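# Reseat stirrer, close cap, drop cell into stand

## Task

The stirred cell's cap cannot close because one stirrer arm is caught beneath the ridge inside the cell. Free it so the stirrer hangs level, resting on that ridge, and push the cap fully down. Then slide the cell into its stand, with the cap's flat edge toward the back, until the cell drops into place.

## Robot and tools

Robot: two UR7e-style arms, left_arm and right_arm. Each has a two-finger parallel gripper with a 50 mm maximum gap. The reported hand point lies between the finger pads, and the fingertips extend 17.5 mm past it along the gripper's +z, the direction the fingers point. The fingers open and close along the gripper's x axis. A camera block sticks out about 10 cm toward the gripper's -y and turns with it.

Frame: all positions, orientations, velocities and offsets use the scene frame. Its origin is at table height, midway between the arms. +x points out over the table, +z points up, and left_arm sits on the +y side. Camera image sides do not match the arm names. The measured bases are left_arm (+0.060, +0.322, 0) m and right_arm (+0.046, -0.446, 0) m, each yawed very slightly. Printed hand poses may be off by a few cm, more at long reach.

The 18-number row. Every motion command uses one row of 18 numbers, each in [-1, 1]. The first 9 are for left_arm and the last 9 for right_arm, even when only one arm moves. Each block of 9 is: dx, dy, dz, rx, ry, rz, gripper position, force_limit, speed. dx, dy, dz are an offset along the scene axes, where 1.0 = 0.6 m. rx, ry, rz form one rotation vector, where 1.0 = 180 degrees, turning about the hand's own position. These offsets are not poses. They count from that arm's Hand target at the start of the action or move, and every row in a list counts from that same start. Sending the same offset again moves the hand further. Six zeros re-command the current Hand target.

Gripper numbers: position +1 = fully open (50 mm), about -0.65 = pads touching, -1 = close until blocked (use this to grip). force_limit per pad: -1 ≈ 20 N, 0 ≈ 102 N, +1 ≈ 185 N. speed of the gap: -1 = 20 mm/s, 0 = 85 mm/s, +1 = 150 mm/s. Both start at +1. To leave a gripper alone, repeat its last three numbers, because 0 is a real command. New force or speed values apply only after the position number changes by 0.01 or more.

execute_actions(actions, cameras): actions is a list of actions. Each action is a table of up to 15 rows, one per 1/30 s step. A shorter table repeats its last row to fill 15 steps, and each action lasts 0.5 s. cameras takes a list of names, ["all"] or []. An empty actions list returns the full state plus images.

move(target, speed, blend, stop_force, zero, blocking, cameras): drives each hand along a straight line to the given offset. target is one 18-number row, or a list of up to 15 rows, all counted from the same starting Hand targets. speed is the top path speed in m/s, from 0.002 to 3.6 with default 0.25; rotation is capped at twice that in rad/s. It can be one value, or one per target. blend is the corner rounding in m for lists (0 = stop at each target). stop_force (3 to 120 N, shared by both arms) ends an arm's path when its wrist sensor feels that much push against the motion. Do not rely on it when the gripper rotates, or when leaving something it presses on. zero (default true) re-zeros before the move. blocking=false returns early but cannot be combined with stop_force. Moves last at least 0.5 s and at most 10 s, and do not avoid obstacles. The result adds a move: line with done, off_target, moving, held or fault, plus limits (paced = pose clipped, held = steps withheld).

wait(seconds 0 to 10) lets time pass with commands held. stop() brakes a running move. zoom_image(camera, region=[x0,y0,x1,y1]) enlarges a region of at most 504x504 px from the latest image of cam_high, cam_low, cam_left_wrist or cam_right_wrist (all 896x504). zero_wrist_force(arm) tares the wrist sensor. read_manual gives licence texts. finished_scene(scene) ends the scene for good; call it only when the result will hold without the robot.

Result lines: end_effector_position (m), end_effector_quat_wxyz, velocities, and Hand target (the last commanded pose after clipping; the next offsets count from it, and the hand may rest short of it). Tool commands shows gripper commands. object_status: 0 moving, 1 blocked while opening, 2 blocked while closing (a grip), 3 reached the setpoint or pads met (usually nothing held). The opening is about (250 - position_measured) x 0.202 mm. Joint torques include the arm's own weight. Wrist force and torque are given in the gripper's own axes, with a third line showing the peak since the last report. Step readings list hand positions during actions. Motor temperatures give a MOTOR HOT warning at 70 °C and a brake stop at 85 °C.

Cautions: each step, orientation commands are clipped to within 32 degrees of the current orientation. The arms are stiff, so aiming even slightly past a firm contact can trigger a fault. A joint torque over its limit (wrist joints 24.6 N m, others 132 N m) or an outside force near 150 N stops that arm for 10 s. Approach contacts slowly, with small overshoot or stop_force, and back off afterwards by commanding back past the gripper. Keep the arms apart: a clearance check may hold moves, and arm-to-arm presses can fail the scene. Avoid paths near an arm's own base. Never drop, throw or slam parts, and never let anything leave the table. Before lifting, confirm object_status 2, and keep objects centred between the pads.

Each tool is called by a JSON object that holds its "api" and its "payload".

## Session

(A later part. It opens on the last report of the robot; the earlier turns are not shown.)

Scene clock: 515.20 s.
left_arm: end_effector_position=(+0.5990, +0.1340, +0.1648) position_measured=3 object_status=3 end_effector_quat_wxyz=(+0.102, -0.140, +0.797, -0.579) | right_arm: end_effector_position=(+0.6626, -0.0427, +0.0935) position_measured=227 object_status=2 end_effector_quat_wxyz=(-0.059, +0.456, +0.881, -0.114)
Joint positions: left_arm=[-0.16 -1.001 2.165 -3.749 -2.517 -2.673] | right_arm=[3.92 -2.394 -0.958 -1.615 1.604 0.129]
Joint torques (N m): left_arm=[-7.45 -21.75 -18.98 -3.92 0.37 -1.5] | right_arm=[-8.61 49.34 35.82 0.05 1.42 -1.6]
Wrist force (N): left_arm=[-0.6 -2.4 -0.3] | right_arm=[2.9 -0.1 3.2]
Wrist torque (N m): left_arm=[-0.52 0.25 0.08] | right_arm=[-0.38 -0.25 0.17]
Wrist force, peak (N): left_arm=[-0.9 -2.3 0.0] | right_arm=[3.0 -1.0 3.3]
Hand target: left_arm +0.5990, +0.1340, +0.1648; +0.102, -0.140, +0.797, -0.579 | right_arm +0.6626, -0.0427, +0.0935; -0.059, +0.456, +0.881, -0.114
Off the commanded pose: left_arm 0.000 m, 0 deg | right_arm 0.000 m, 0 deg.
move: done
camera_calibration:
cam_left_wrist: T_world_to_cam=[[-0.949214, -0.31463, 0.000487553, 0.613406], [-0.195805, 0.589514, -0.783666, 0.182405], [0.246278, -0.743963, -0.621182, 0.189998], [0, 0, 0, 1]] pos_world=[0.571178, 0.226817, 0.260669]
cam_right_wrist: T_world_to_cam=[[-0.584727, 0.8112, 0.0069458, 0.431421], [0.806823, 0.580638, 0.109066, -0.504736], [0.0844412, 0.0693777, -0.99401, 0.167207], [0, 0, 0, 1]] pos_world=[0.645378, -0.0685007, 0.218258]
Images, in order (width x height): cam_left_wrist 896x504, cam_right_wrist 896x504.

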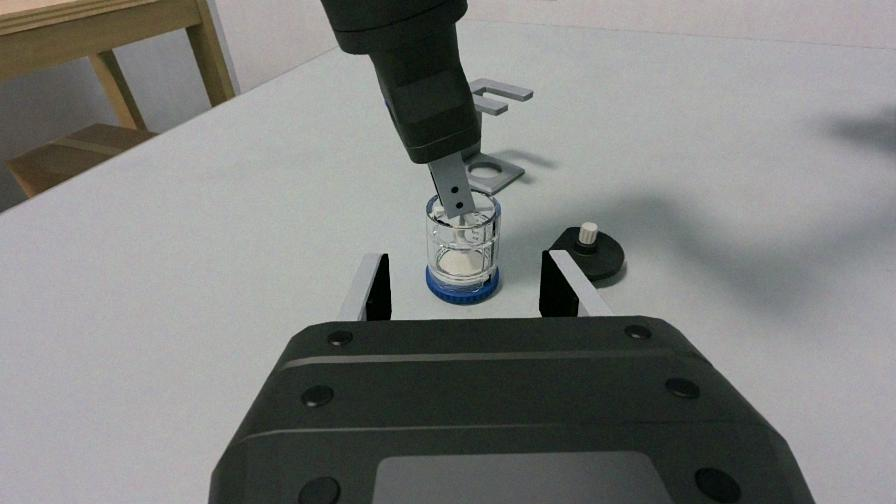

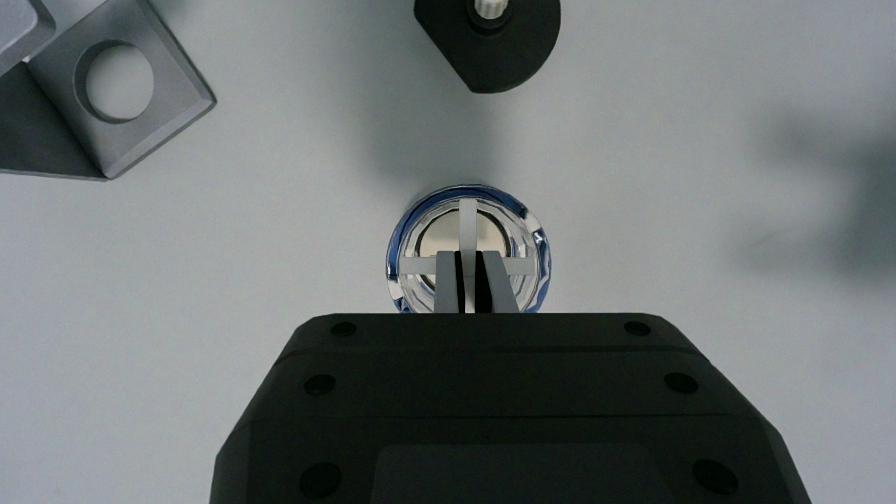

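{"api": "zoom_image", "payload": {"camera": "cam_right_wrist", "region": [380, 175, 470, 315]}}

{"api": "zoom_image", "payload": {"camera": "cam_right_wrist", "region": [465, 175, 555, 315]}}

{"api": "zoom_image", "payload": {"camera": "cam_left_wrist", "region": [420, 180, 510, 250]}}

Scaled by 3.600 from the camera's 896x504 image, which has a finer 1280x720 frame.

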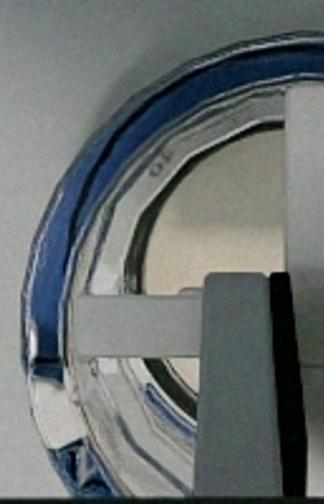

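Scaled by 3.600 from the camera's 896x504 image, which has a finer 1280x720 frame.

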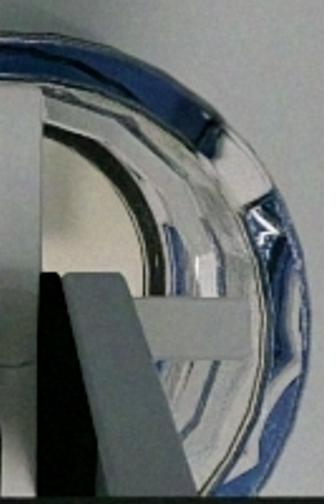

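Scaled by 5.600 from the camera's 896x504 image, which has a finer 1280x720 frame.

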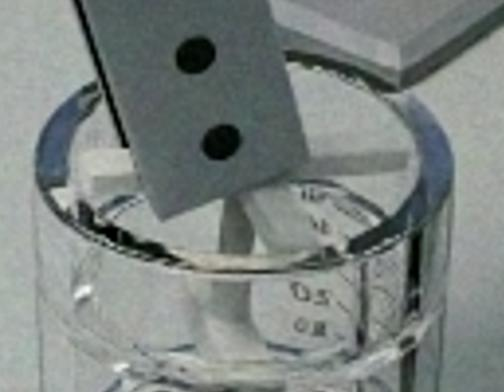

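{"api": "zoom_image", "payload": {"camera": "cam_left_wrist", "region": [425, 185, 500, 235]}}

{"api": "zoom_image", "payload": {"camera": "cam_left_wrist", "region": [440, 205, 490, 245]}}

Scaled by 6.720 from the camera's 896x504 image, which has a finer 1280x720 frame.

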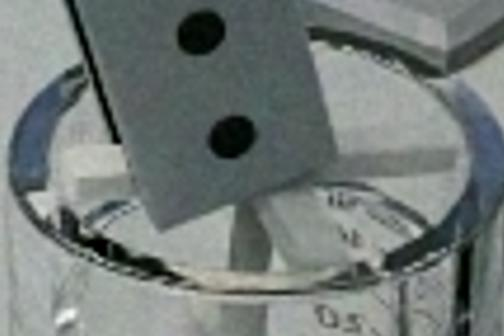

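Scaled by 10.080 from the camera's 896x504 image, which has a finer 1280x720 frame.

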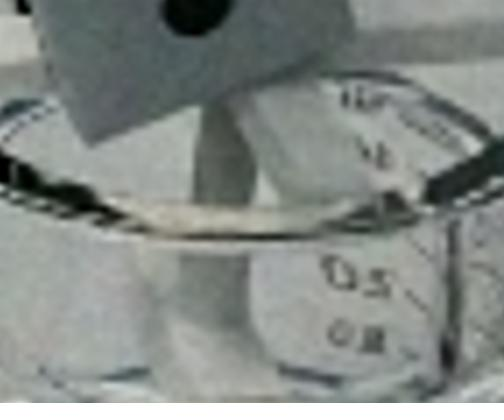

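{"api": "zoom_image", "payload": {"camera": "cam_left_wrist", "region": [425, 195, 505, 275]}}

Scaled by 6.300 from the camera's 896x504 image, which has a finer 1280x720 frame.

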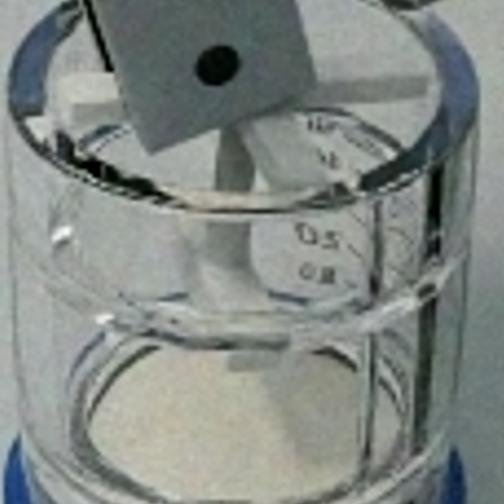

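{"api": "move", "payload": {"target": [0,0,0,0,0,0,1,1,1, 0.0003,-0.0002,-0.0267,0,0,0,-1,-0.75,-1], "speed": 0.008, "stop_force": 3, "cameras": ["cam_right_wrist","cam_left_wrist"]}}

{"api": "zoom_image", "payload": {"camera": "cam_right_wrist", "region": [370, 170, 570, 320]}}

{"api": "zoom_image", "payload": {"camera": "cam_left_wrist", "region": [425, 195, 505, 275]}}

Scene clock: 648.30 s.
left_arm: end_effector_position=(+0.5990, +0.1340, +0.1648) position_measured=3 object_status=3 end_effector_quat_wxyz=(+0.102, -0.140, +0.797, -0.579) | right_arm: end_effector_position=(+0.6628, -0.0428, +0.0800) position_measured=227 object_status=2 end_effector_quat_wxyz=(-0.059, +0.456, +0.881, -0.114)
Joint positions: left_arm=[-0.16 -1.001 2.165 -3.749 -2.517 -2.673] | right_arm=[3.92 -2.403 -0.977 -1.587 1.604 0.129]
Joint torques (N m): left_arm=[-8.33 -21.22 -17.85 -3.88 0.47 -1.26] | right_arm=[-7.07 72.41 36.97 0.3 -0.25 -1.5]
Wrist force (N): left_arm=[-0.8 -2.1 0.0] | right_arm=[2.9 -1.5 0.3]
Wrist torque (N m): left_arm=[-0.47 0.28 0.07] | right_arm=[-0.32 -0.22 0.17]
Wrist force, peak (N): left_arm=[-0.6 -2.5 -0.1] | right_arm=[3.2 -2.5 -1.7]
Hand target: left_arm +0.5990, +0.1340, +0.1648; +0.102, -0.140, +0.797, -0.579 | right_arm +0.6628, -0.0428, +0.0800; -0.059, +0.456, +0.881, -0.114 (not the last commanded pose)
Off the commanded pose: left_arm 0.000 m, 0 deg | right_arm 0.002 m, 0 deg.
move: contact (right_arm)
camera_calibration:
cam_left_wrist: T_world_to_cam=[[-0.949214, -0.31463, 0.000487553, 0.613406], [-0.195805, 0.589514, -0.783666, 0.182405], [0.246278, -0.743963, -0.621182, 0.189998], [0, 0, 0, 1]] pos_world=[0.571178, 0.226817, 0.260669]
cam_right_wrist: T_world_to_cam=[[-0.584791, 0.811155, 0.00691501, 0.431699], [0.806789, 0.580714, 0.108919, -0.503228], [0.0843342, 0.0692735, -0.994027, 0.153851], [0, 0, 0, 1]] pos_world=[0.645477, -0.068601, 0.204758]
Images, in order (width x height): cam_left_wrist 896x504, cam_right_wrist 896x504.

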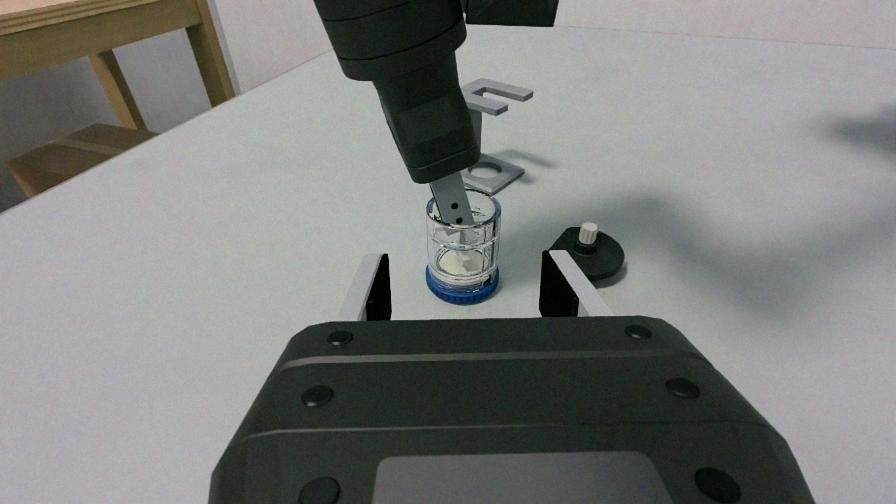

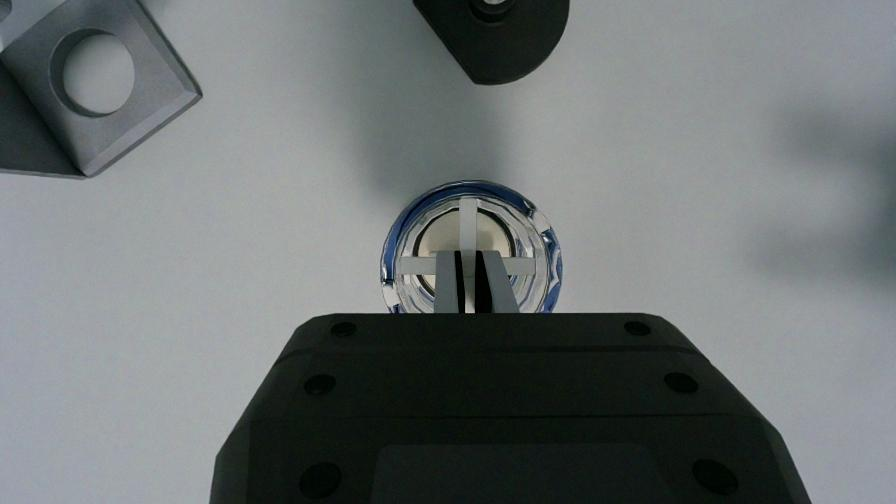

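Scaled by 2.520 from the camera's 896x504 image, which has a finer 1280x720 frame.

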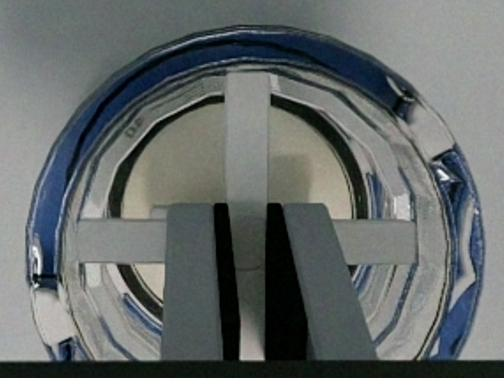

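Scaled by 6.300 from the camera's 896x504 image, which has a finer 1280x720 frame.

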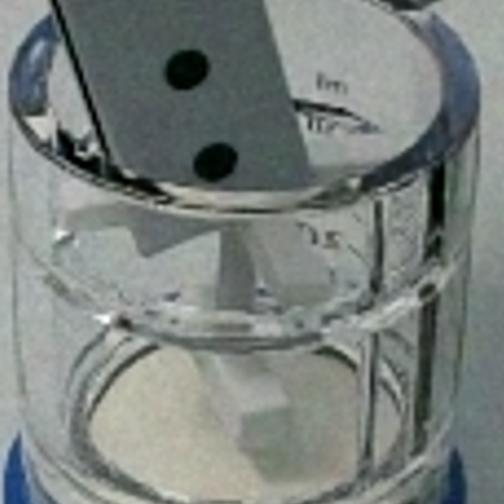

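{"api": "move", "payload": {"target": [[0,0,0,0,0,0,1,1,1, 0,0,0.0002,0,0,0,-0.432,-0.75,-1],[0,0,0,0,0,0,1,1,1, 0.00518,0.00367,0.0244,0,0,0,-0.432,-0.75,-1],[0,0,0,0,0,0,1,1,1, 0.0173,0.0122,0.0806,0,0,0,-0.432,-0.75,-1]], "speed": [0.02,0.02,0.08], "blend": [0,0.004,0], "cameras": ["cam_right_wrist","cam_left_wrist"]}}

{"api": "zoom_image", "payload": {"camera": "cam_right_wrist", "region": [370, 150, 570, 320]}}

{"api": "zoom_image", "payload": {"camera": "cam_left_wrist", "region": [425, 175, 505, 275]}}

Scene clock: 657.33 s.
left_arm: end_effector_position=(+0.5990, +0.1340, +0.1648) position_measured=3 object_status=3 end_effector_quat_wxyz=(+0.102, -0.140, +0.797, -0.579) | right_arm: end_effector_position=(+0.6732, -0.0355, +0.1283) position_measured=217 object_status=3 end_effector_quat_wxyz=(-0.059, +0.456, +0.881, -0.114)
Joint positions: left_arm=[-0.16 -1.001 2.165 -3.749 -2.517 -2.673] | right_arm=[3.918 -2.417 -0.828 -1.723 1.604 0.127]
Joint torques (N m): left_arm=[-7.34 -21.68 -18.03 -3.81 0.37 -1.29] | right_arm=[-8.07 50.4 38.38 0.01 0.08 -1.86]
Wrist force (N): left_arm=[-0.7 -2.0 -0.1] | right_arm=[2.8 -0.9 3.1]
Wrist torque (N m): left_arm=[-0.47 0.27 0.08] | right_arm=[-0.43 -0.23 0.16]
Wrist force, peak (N): left_arm=[-0.8 -2.4 -0.1] | right_arm=[2.8 -0.8 3.5]
Hand target: left_arm +0.5990, +0.1340, +0.1648; +0.102, -0.140, +0.797, -0.579 | right_arm +0.6732, -0.0355, +0.1283; -0.059, +0.456, +0.881, -0.114
Off the commanded pose: left_arm 0.000 m, 0 deg | right_arm 0.000 m, 0 deg.
move: done
camera_calibration:
cam_left_wrist: T_world_to_cam=[[-0.949214, -0.31463, 0.000487553, 0.613406], [-0.195805, 0.589514, -0.783666, 0.182405], [0.246278, -0.743963, -0.621182, 0.189998], [0, 0, 0, 1]] pos_world=[0.571178, 0.226817, 0.260669]
cam_right_wrist: T_world_to_cam=[[-0.584791, 0.811155, 0.00691501, 0.431526], [0.806789, 0.580714, 0.108919, -0.521119], [0.0843342, 0.0692735, -0.994027, 0.20048], [0, 0, 0, 1]] pos_world=[0.655877, -0.061301, 0.253058]
Images, in order (width x height): cam_left_wrist 896x504, cam_right_wrist 896x504.

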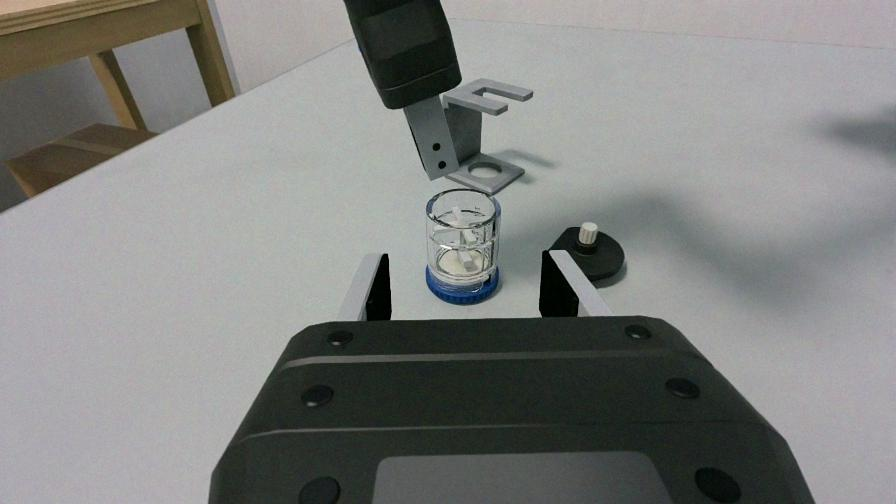

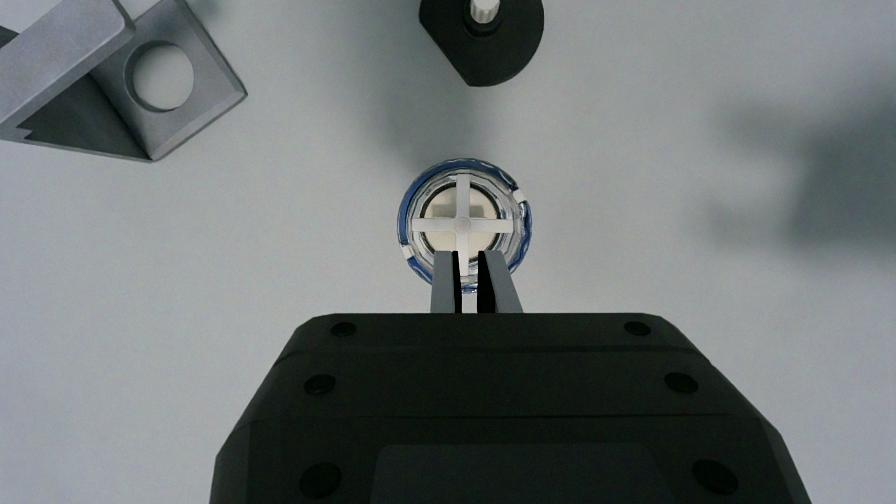

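Scaled by 2.520 from the camera's 896x504 image, which has a finer 1280x720 frame.

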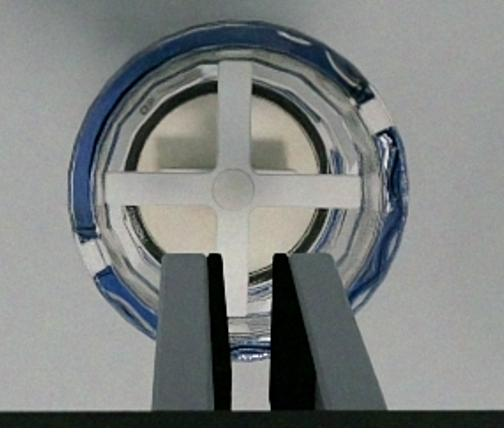

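Scaled by 5.040 from the camera's 896x504 image, which has a finer 1280x720 frame.

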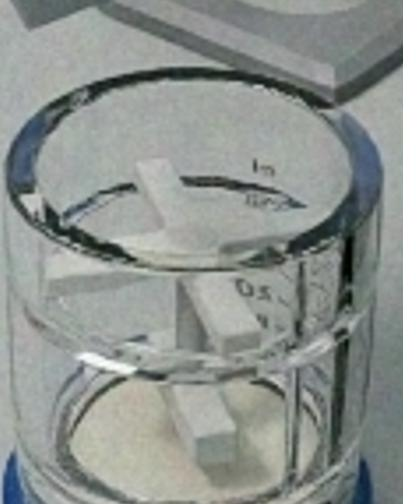

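{"api": "move", "payload": {"target": [0,0,0,0,0,0,1,1,1, -0.187,-0.11,0.0028,0.01136,-0.08448,-0.3056,0.076,-0.4,0], "speed": 0.3, "cameras": ["cam_right_wrist","cam_left_wrist"]}}

{"api": "zoom_image", "payload": {"camera": "cam_right_wrist", "region": [380, 170, 560, 320]}}

{"api": "zoom_image", "payload": {"camera": "cam_right_wrist", "region": [60, 150, 400, 380]}}

Scene clock: 676.23 s.
left_arm: end_effector_position=(+0.5990, +0.1340, +0.1648) position_measured=3 object_status=3 end_effector_quat_wxyz=(+0.102, -0.140, +0.797, -0.579) | right_arm: end_effector_position=(+0.5610, -0.1015, +0.1300) position_measured=141 object_status=3 end_effector_quat_wxyz=(+0.000, +0.819, +0.573, +0.000)
Joint positions: left_arm=[-0.16 -1.001 2.165 -3.749 -2.517 -2.673] | right_arm=[3.978 -1.937 -1.653 -1.122 1.57 1.156]
Joint torques (N m): left_arm=[-7.12 -22.94 -18.49 -3.83 0.48 -1.58] | right_arm=[10.12 54.3 12.43 5.88 -1.18 1.87]
Wrist force (N): left_arm=[-0.8 -1.9 -0.3] | right_arm=[2.7 -1.1 2.9]
Wrist torque (N m): left_arm=[-0.45 0.29 0.08] | right_arm=[-0.42 -0.20 0.06]
Wrist force, peak (N): left_arm=[-0.8 -2.3 -0.4] | right_arm=[3.2 -0.9 3.1]
Hand target: left_arm +0.5990, +0.1340, +0.1648; +0.102, -0.140, +0.797, -0.579 | right_arm +0.5610, -0.1015, +0.1300; +0.000, +0.819, +0.573, +0.000
Off the commanded pose: left_arm 0.000 m, 0 deg | right_arm 0.000 m, 0 deg.
move: done
camera_calibration:
cam_left_wrist: T_world_to_cam=[[-0.949214, -0.31463, 0.000487553, 0.613406], [-0.195805, 0.589514, -0.783666, 0.182405], [0.246278, -0.743963, -0.621182, 0.189998], [0, 0, 0, 1]] pos_world=[0.571178, 0.226817, 0.260669]
cam_right_wrist: T_world_to_cam=[[0.332878, 0.942959, 0.00453309, -0.0817439], [0.879779, -0.312298, 0.358413, -0.55653], [0.339384, -0.11532, -0.933552, 0.0465863], [0, 0, 0, 1]] pos_world=[0.501023, -0.0913496, 0.243329]
Images, in order (width x height): cam_left_wrist 896x504, cam_right_wrist 896x504.

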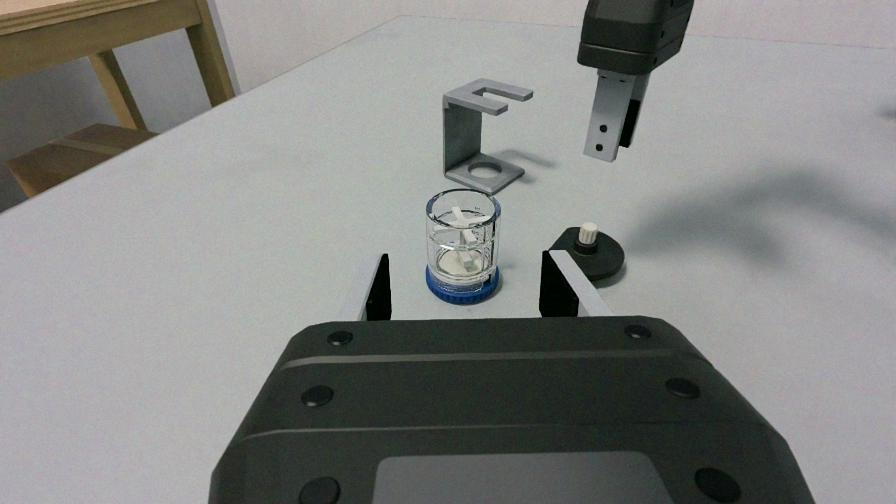

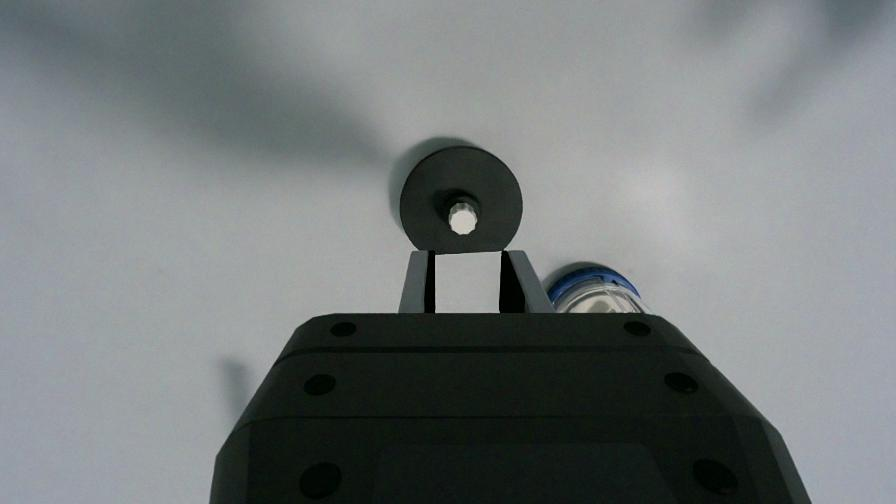

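Scaled by 2.800 from the camera's 896x504 image, which has a finer 1280x720 frame.

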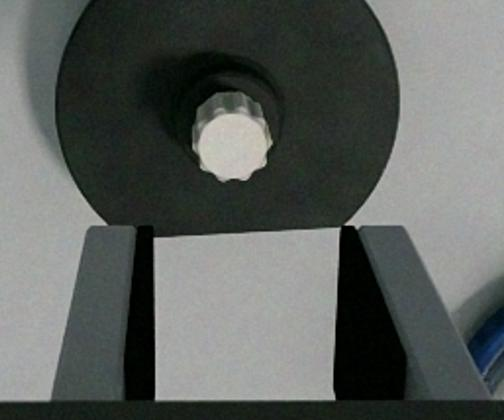

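Scaled by 1.482 from the camera's 896x504 image, which has a finer 1280x720 frame.

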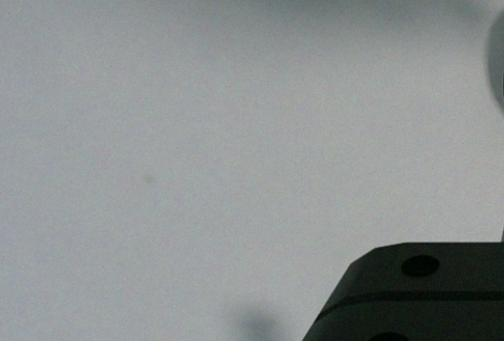

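{"api": "move", "payload": {"target": [0,0,0,0,0,0,1,1,1, -0.00102,0.00162,-0.0983,0,0,0,0.076,-0.4,0], "speed": 0.12, "cameras": ["cam_right_wrist"]}}

{"api": "zoom_image", "payload": {"camera": "cam_right_wrist", "region": [370, 130, 570, 320]}}

Scene clock: 691.17 s.
left_arm: end_effector_position=(+0.5990, +0.1340, +0.1648) position_measured=3 object_status=3 end_effector_quat_wxyz=(+0.102, -0.140, +0.797, -0.579) | right_arm: end_effector_position=(+0.5604, -0.1005, +0.0711) position_measured=141 object_status=3 end_effector_quat_wxyz=(+0.000, +0.819, +0.573, +0.000)
Joint positions: left_arm=[-0.16 -1.001 2.165 -3.749 -2.517 -2.673] | right_arm=[3.98 -2.006 -1.723 -0.982 1.57 1.158]
Joint torques (N m): left_arm=[-7.25 -22.13 -16.93 -3.85 0.32 -1.68] | right_arm=[9.48 31.81 12.07 5.87 0.3 1.81]
Wrist force (N): left_arm=[-0.7 -2.2 -0.1] | right_arm=[2.7 -1.0 2.8]
Wrist torque (N m): left_arm=[-0.49 0.27 0.08] | right_arm=[-0.40 -0.21 0.07]
Wrist force, peak (N): left_arm=[-0.7 -2.3 -0.1] | right_arm=[2.6 -1.2 3.7]
Hand target: left_arm +0.5990, +0.1340, +0.1648; +0.102, -0.140, +0.797, -0.579 | right_arm +0.5604, -0.1005, +0.0710; +0.000, +0.819, +0.573, +0.000
Off the commanded pose: left_arm 0.000 m, 0 deg | right_arm 0.000 m, 0 deg.
move: done
camera_calibration:
cam_right_wrist: T_world_to_cam=[[0.333063, 0.942893, 0.00464113, -0.0822112], [0.879663, -0.312492, 0.358527, -0.534503], [0.339503, -0.115329, -0.933508, -0.00812722], [0, 0, 0, 1]] pos_world=[0.500323, -0.0904491, 0.184429]
Images, in order (width x height): cam_right_wrist 896x504.

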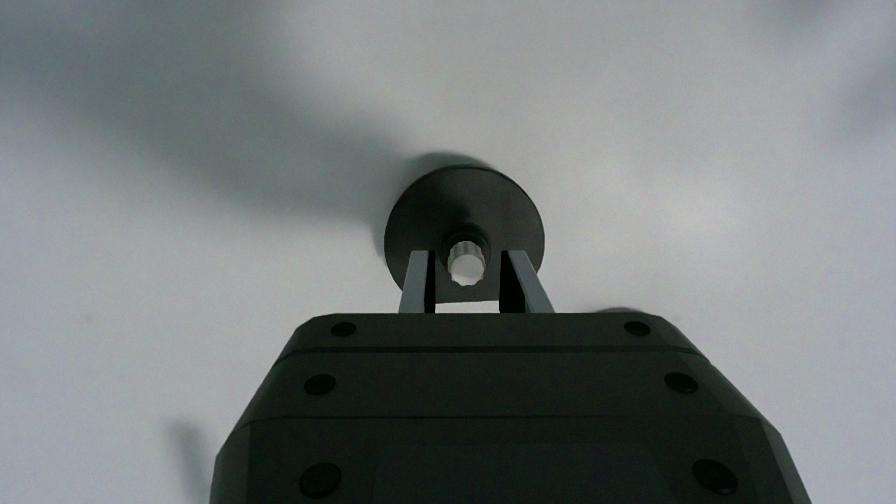

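Scaled by 2.520 from the camera's 896x504 image, which has a finer 1280x720 frame.

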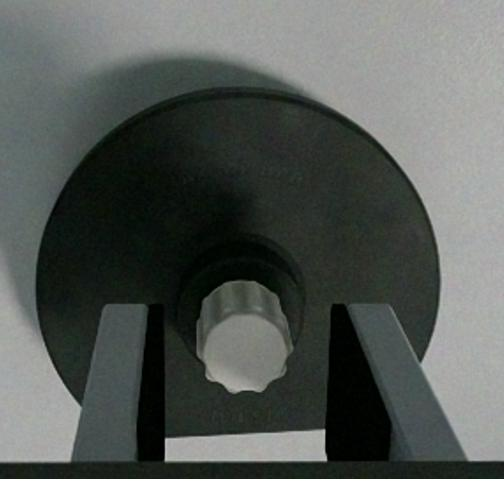

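{"api": "move", "payload": {"target": [0,0,0,0,0,0,1,1,1, -0.0005,0.0007,-0.038,0,0,0,0.076,-0.4,0], "speed": 0.03, "stop_force": 5}}

{"api": "move", "payload": {"target": [0,0,0,0,0,0,1,1,1, 0,0,0,0,0,0,-1,-0.4,-1], "speed": 0.03, "cameras": ["cam_right_wrist","cam_left_wrist"]}}

{"api": "zoom_image", "payload": {"camera": "cam_right_wrist", "region": [370, 130, 570, 320]}}

Scene clock: 700.00 s.
left_arm: end_effector_position=(+0.5990, +0.1340, +0.1648) position_measured=3 object_status=3 end_effector_quat_wxyz=(+0.102, -0.140, +0.797, -0.579) | right_arm: end_effector_position=(+0.5601, -0.1001, +0.0482) position_measured=141 object_status=3 end_effector_quat_wxyz=(+0.000, +0.819, +0.573, +0.000)
Joint positions: left_arm=[-0.16 -1.001 2.165 -3.749 -2.517 -2.673] | right_arm=[3.98 -2.038 -1.745 -0.929 1.57 1.159]
Joint torques (N m): left_arm=[-7.37 -21.11 -17.32 -4.09 0.25 -1.76] | right_arm=[9.13 31.72 10.08 5.57 -0.98 1.89]
Wrist force (N): left_arm=[-0.9 -2.1 -0.1] | right_arm=[2.6 -1.1 2.6]
Wrist torque (N m): left_arm=[-0.48 0.30 0.08] | right_arm=[-0.42 -0.19 0.06]
Wrist force, peak (N): left_arm=[-0.4 -2.5 -0.4] | right_arm=[2.8 -1.1 3.1]
Hand target: left_arm +0.5990, +0.1340, +0.1648; +0.102, -0.140, +0.797, -0.579 | right_arm +0.5601, -0.1001, +0.0482; +0.000, +0.819, +0.573, +0.000
Off the commanded pose: left_arm 0.000 m, 0 deg | right_arm 0.000 m, 0 deg.
move: done

Scene clock: 700.70 s.
left_arm: end_effector_position=(+0.5990, +0.1340, +0.1648) position_measured=3 object_status=3 end_effector_quat_wxyz=(+0.102, -0.140, +0.797, -0.579) | right_arm: end_effector_position=(+0.5601, -0.1001, +0.0482) position_measured=189 object_status=0 end_effector_quat_wxyz=(+0.000, +0.819, +0.573, +0.000)
Joint positions: left_arm=[-0.16 -1.001 2.165 -3.749 -2.517 -2.673] | right_arm=[3.98 -2.038 -1.745 -0.929 1.57 1.159]
Joint torques (N m): left_arm=[-8.16 -22.42 -18.33 -3.82 0.24 -1.61] | right_arm=[10.28 31.51 11.47 5.51 -0.98 1.66]
Wrist force (N): left_arm=[-0.6 -2.3 -0.2] | right_arm=[2.7 -1.1 2.6]
Wrist torque (N m): left_arm=[-0.51 0.26 0.08] | right_arm=[-0.41 -0.19 0.06]
Wrist force, peak (N): left_arm=[-0.9 -2.3 -0.2] | right_arm=[2.7 -1.2 2.9]
Hand target: left_arm +0.5990, +0.1340, +0.1648; +0.102, -0.140, +0.797, -0.579 | right_arm +0.5601, -0.1001, +0.0482; +0.000, +0.819, +0.573, +0.000
Off the commanded pose: left_arm 0.000 m, 0 deg | right_arm 0.000 m, 0 deg.
move: done
camera_calibration:
cam_left_wrist: T_world_to_cam=[[-0.949214, -0.31463, 0.000487553, 0.613406], [-0.195805, 0.589514, -0.783666, 0.182405], [0.246278, -0.743963, -0.621182, 0.189998], [0, 0, 0, 1]] pos_world=[0.571178, 0.226817, 0.260669]
cam_right_wrist: T_world_to_cam=[[0.333063, 0.942893, 0.00464113, -0.0824765], [0.879663, -0.312492, 0.358527, -0.525873], [0.339503, -0.115329, -0.933508, -0.029345], [0, 0, 0, 1]] pos_world=[0.500023, -0.0899491, 0.161529]
Images, in order (width x height): cam_left_wrist 896x504, cam_right_wrist 896x504.

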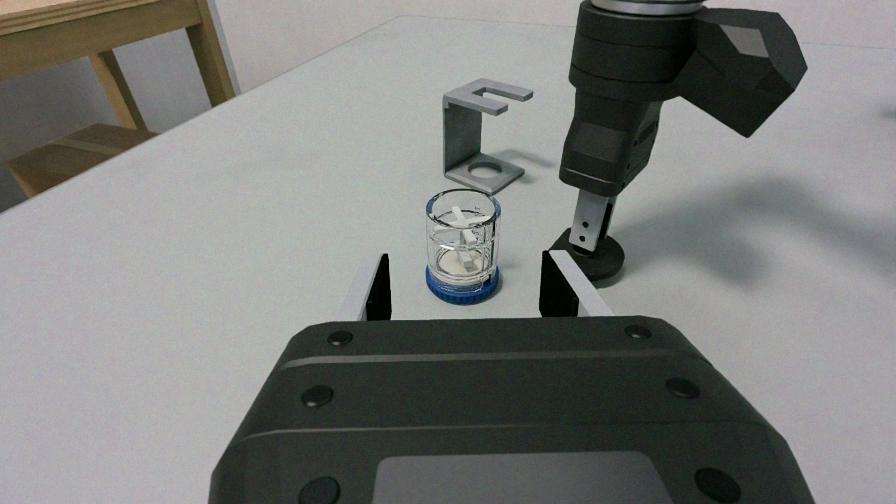

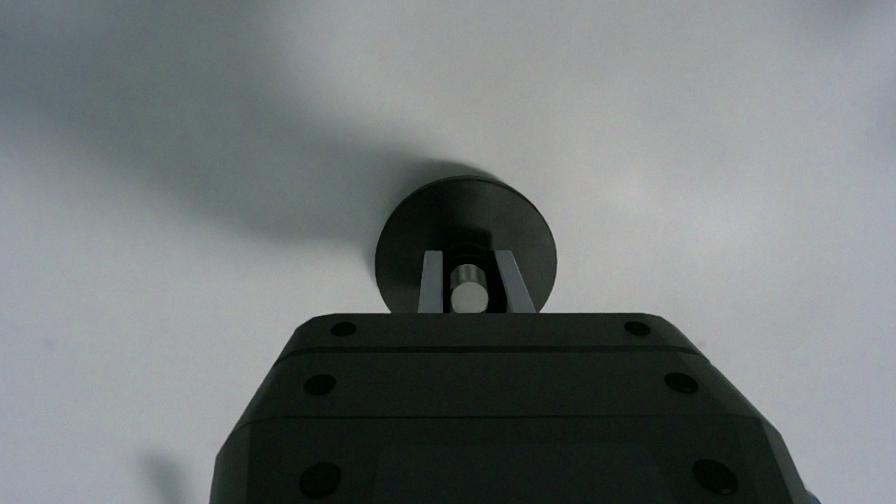

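Scaled by 2.520 from the camera's 896x504 image, which has a finer 1280x720 frame.

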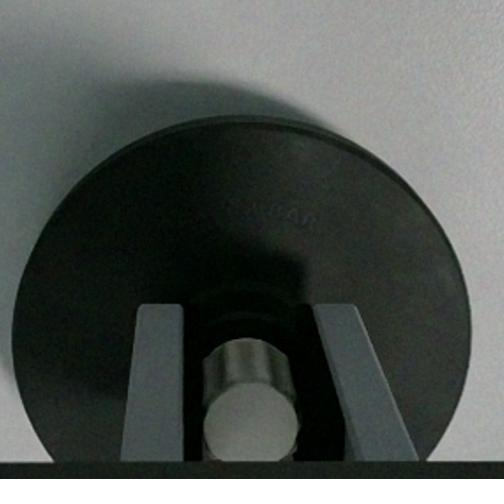

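{"api": "move", "payload": {"target": [[0,0,0,0,0,0,1,1,1, 0,0,0.0833,0,0,0,-1,-0.4,-1],[0,0,0,0,0,0,1,1,1, 0.1585,0.0857,0.1697,0,0,-0.0183,-1,-0.4,-1],[0,0,0,0,0,0,1,1,1, 0.1585,0.0857,0.1397,0,0,-0.0183,-1,-0.4,-1]], "speed": [0.08,0.15,0.05], "blend": [0.02,0.005,0], "cameras": ["cam_right_wrist","cam_left_wrist"]}}

{"api": "zoom_image", "payload": {"camera": "cam_right_wrist", "region": [360, 90, 580, 320]}}

{"api": "zoom_image", "payload": {"camera": "cam_left_wrist", "region": [405, 150, 525, 310]}}

Scene clock: 713.87 s.
left_arm: end_effector_position=(+0.5990, +0.1340, +0.1648) position_measured=3 object_status=3 end_effector_quat_wxyz=(+0.102, -0.140, +0.797, -0.579) | right_arm: end_effector_position=(+0.6552, -0.0487, +0.1322) position_measured=189 object_status=2 end_effector_quat_wxyz=(+0.000, +0.836, +0.549, +0.000)
Joint positions: left_arm=[-0.16 -1.001 2.165 -3.749 -2.517 -2.673] | right_arm=[3.934 -2.177 -1.276 -1.258 1.57 1.17]
Joint torques (N m): left_arm=[-6.7 -21.78 -18.6 -3.83 0.23 -1.51] | right_arm=[-8.43 41.68 14.76 5.75 1.47 1.69]
Wrist force (N): left_arm=[-0.6 -2.1 -0.1] | right_arm=[2.8 -1.4 3.4]
Wrist torque (N m): left_arm=[-0.47 0.26 0.08] | right_arm=[-0.46 -0.21 0.05]
Wrist force, peak (N): left_arm=[-0.6 -2.5 0.1] | right_arm=[2.4 -1.3 4.9]
Hand target: left_arm +0.5990, +0.1340, +0.1648; +0.102, -0.140, +0.797, -0.579 | right_arm +0.6552, -0.0487, +0.1321; +0.000, +0.836, +0.549, +0.000
Off the commanded pose: left_arm 0.000 m, 0 deg | right_arm 0.000 m, 0 deg.
move: done
camera_calibration:
cam_left_wrist: T_world_to_cam=[[-0.949214, -0.31463, 0.000487553, 0.613406], [-0.195805, 0.589514, -0.783666, 0.182405], [0.246278, -0.743963, -0.621182, 0.189998], [0, 0, 0, 1]] pos_world=[0.571178, 0.226817, 0.260669]
cam_right_wrist: T_world_to_cam=[[0.386616, 0.922229, 0.00459482, -0.199048], [0.86029, -0.362436, 0.358526, -0.613336], [0.332308, -0.134659, -0.933509, 0.0263708], [0, 0, 0, 1]] pos_world=[0.595839, -0.0351764, 0.245429]
Images, in order (width x height): cam_left_wrist 896x504, cam_right_wrist 896x504.

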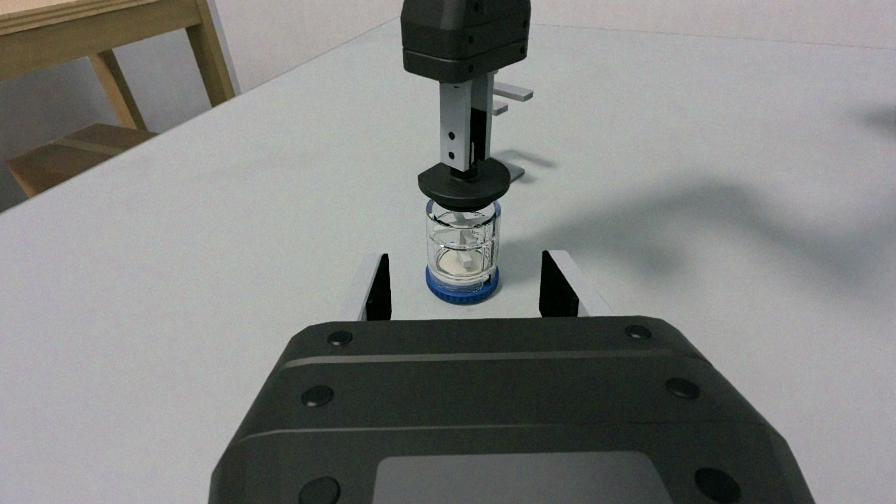

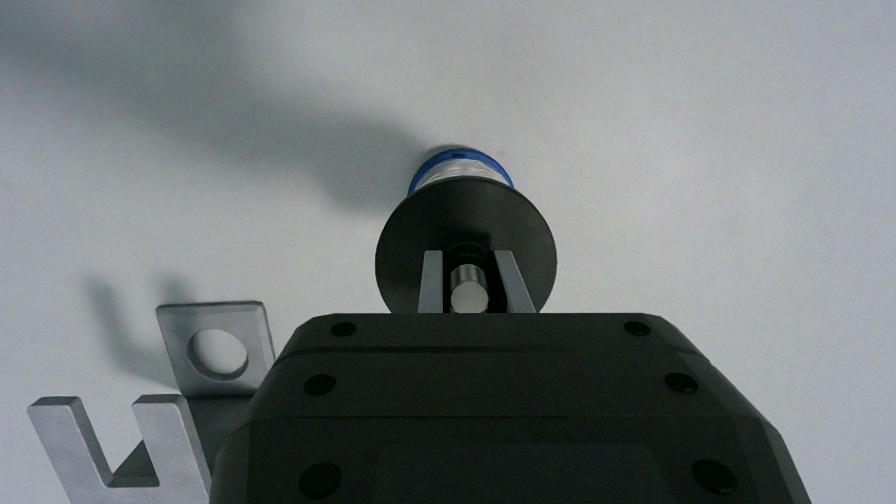

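Scaled by 2.191 from the camera's 896x504 image, which has a finer 1280x720 frame.

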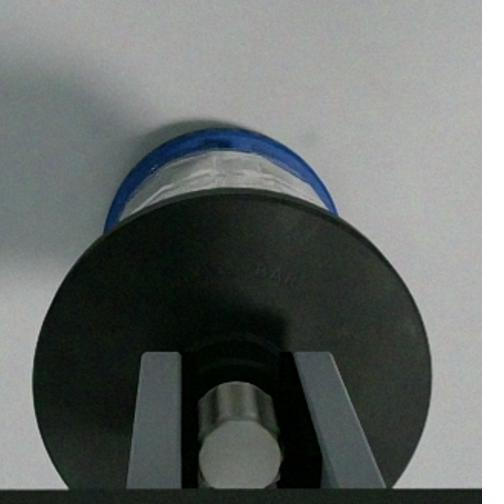

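Scaled by 3.150 from the camera's 896x504 image, which has a finer 1280x720 frame.

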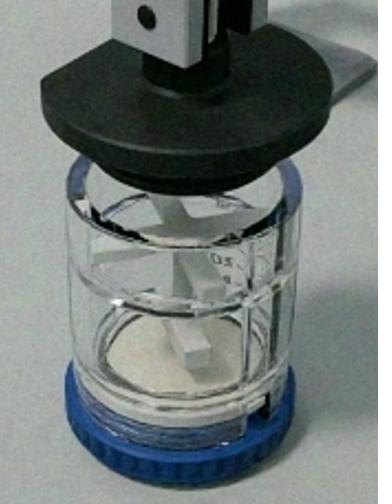

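{"api": "zoom_image", "payload": {"camera": "cam_left_wrist", "region": [415, 160, 515, 240]}}

{"api": "zoom_image", "payload": {"camera": "cam_right_wrist", "region": [20, 290, 290, 500]}}

Scaled by 5.040 from the camera's 896x504 image, which has a finer 1280x720 frame.

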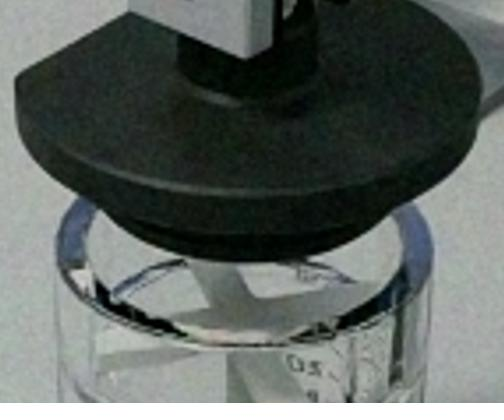

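Scaled by 1.867 from the camera's 896x504 image, which has a finer 1280x720 frame.

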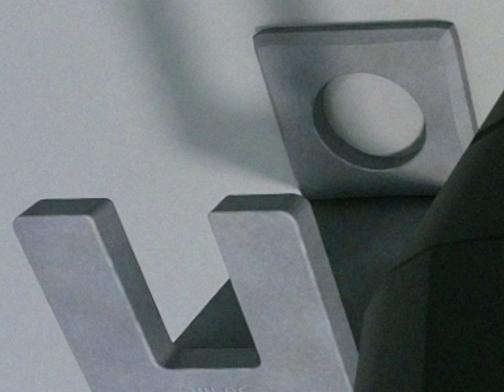

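{"api": "move", "payload": {"target": [0,0,0,0,0,0,1,1,1, 0.0011,0.0005,-0.04,0,0,0,-1,-0.4,-1], "speed": 0.008, "stop_force": 4, "cameras": ["cam_right_wrist","cam_left_wrist"]}}

{"api": "zoom_image", "payload": {"camera": "cam_left_wrist", "region": [415, 165, 515, 245]}}

Scene clock: 748.37 s.
left_arm: end_effector_position=(+0.5990, +0.1340, +0.1648) position_measured=3 object_status=3 end_effector_quat_wxyz=(+0.102, -0.140, +0.797, -0.579) | right_arm: end_effector_position=(+0.6555, -0.0485, +0.1188) position_measured=189 object_status=2 end_effector_quat_wxyz=(+0.000, +0.836, +0.549, +0.000)
Joint positions: left_arm=[-0.16 -1.001 2.165 -3.749 -2.517 -2.673] | right_arm=[3.933 -2.189 -1.293 -1.23 1.57 1.17]
Joint torques (N m): left_arm=[-6 -22.49 -17.46 -3.65 0.19 -1.71] | right_arm=[-6.7 67.13 39.14 4.84 1.07 -0.94]
Wrist force (N): left_arm=[-0.6 -2.1 -0.1] | right_arm=[2.6 -1.4 5.1]
Wrist torque (N m): left_arm=[-0.48 0.26 0.08] | right_arm=[-0.45 -0.18 0.05]
Wrist force, peak (N): left_arm=[-0.7 -2.4 -0.1] | right_arm=[2.7 -1.4 5.1]
Hand target: left_arm +0.5990, +0.1340, +0.1648; +0.102, -0.140, +0.797, -0.579 | right_arm +0.6555, -0.0485, +0.1188; +0.000, +0.836, +0.549, +0.000 (not the last commanded pose)
Off the commanded pose: left_arm 0.000 m, 0 deg | right_arm 0.011 m, 0 deg.
move: contact (right_arm)
camera_calibration:
cam_left_wrist: T_world_to_cam=[[-0.949214, -0.31463, 0.000487553, 0.613406], [-0.195805, 0.589514, -0.783666, 0.182405], [0.246278, -0.743963, -0.621182, 0.189998], [0, 0, 0, 1]] pos_world=[0.571178, 0.226817, 0.260669]
cam_right_wrist: T_world_to_cam=[[0.386695, 0.922196, 0.00462655, -0.199381], [0.860255, -0.362521, 0.358525, -0.608785], [0.332308, -0.13466, -0.933508, 0.0137559], [0, 0, 0, 1]] pos_world=[0.596239, -0.0349762, 0.232029]
Images, in order (width x height): cam_left_wrist 896x504, cam_right_wrist 896x504.

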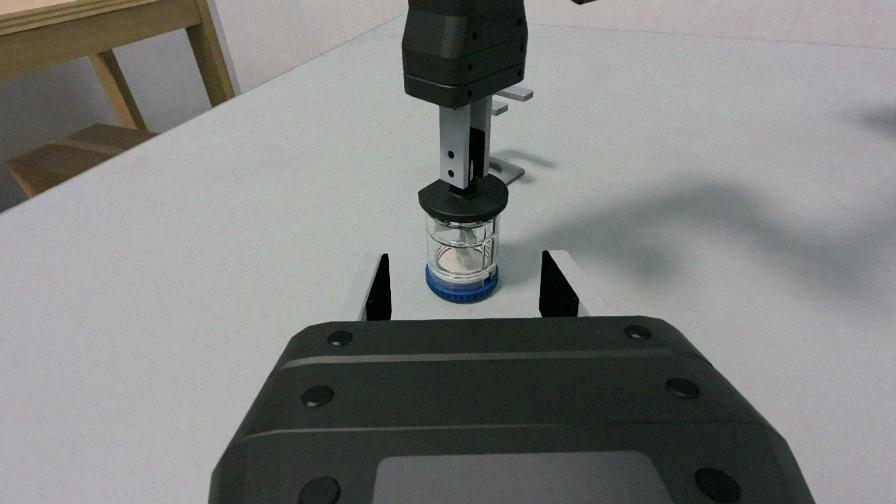

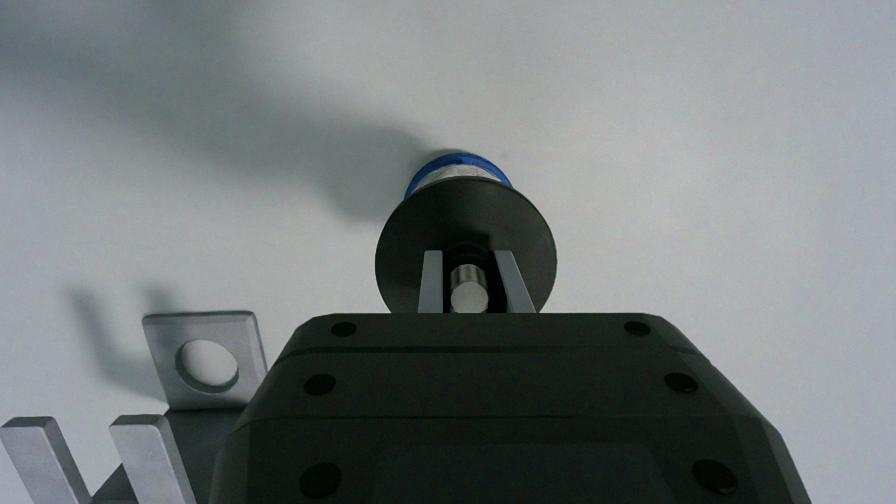

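Scaled by 5.040 from the camera's 896x504 image, which has a finer 1280x720 frame.

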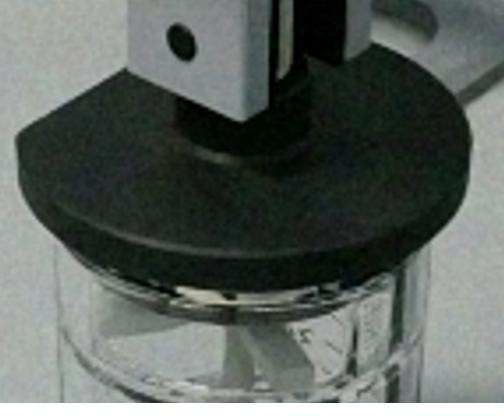

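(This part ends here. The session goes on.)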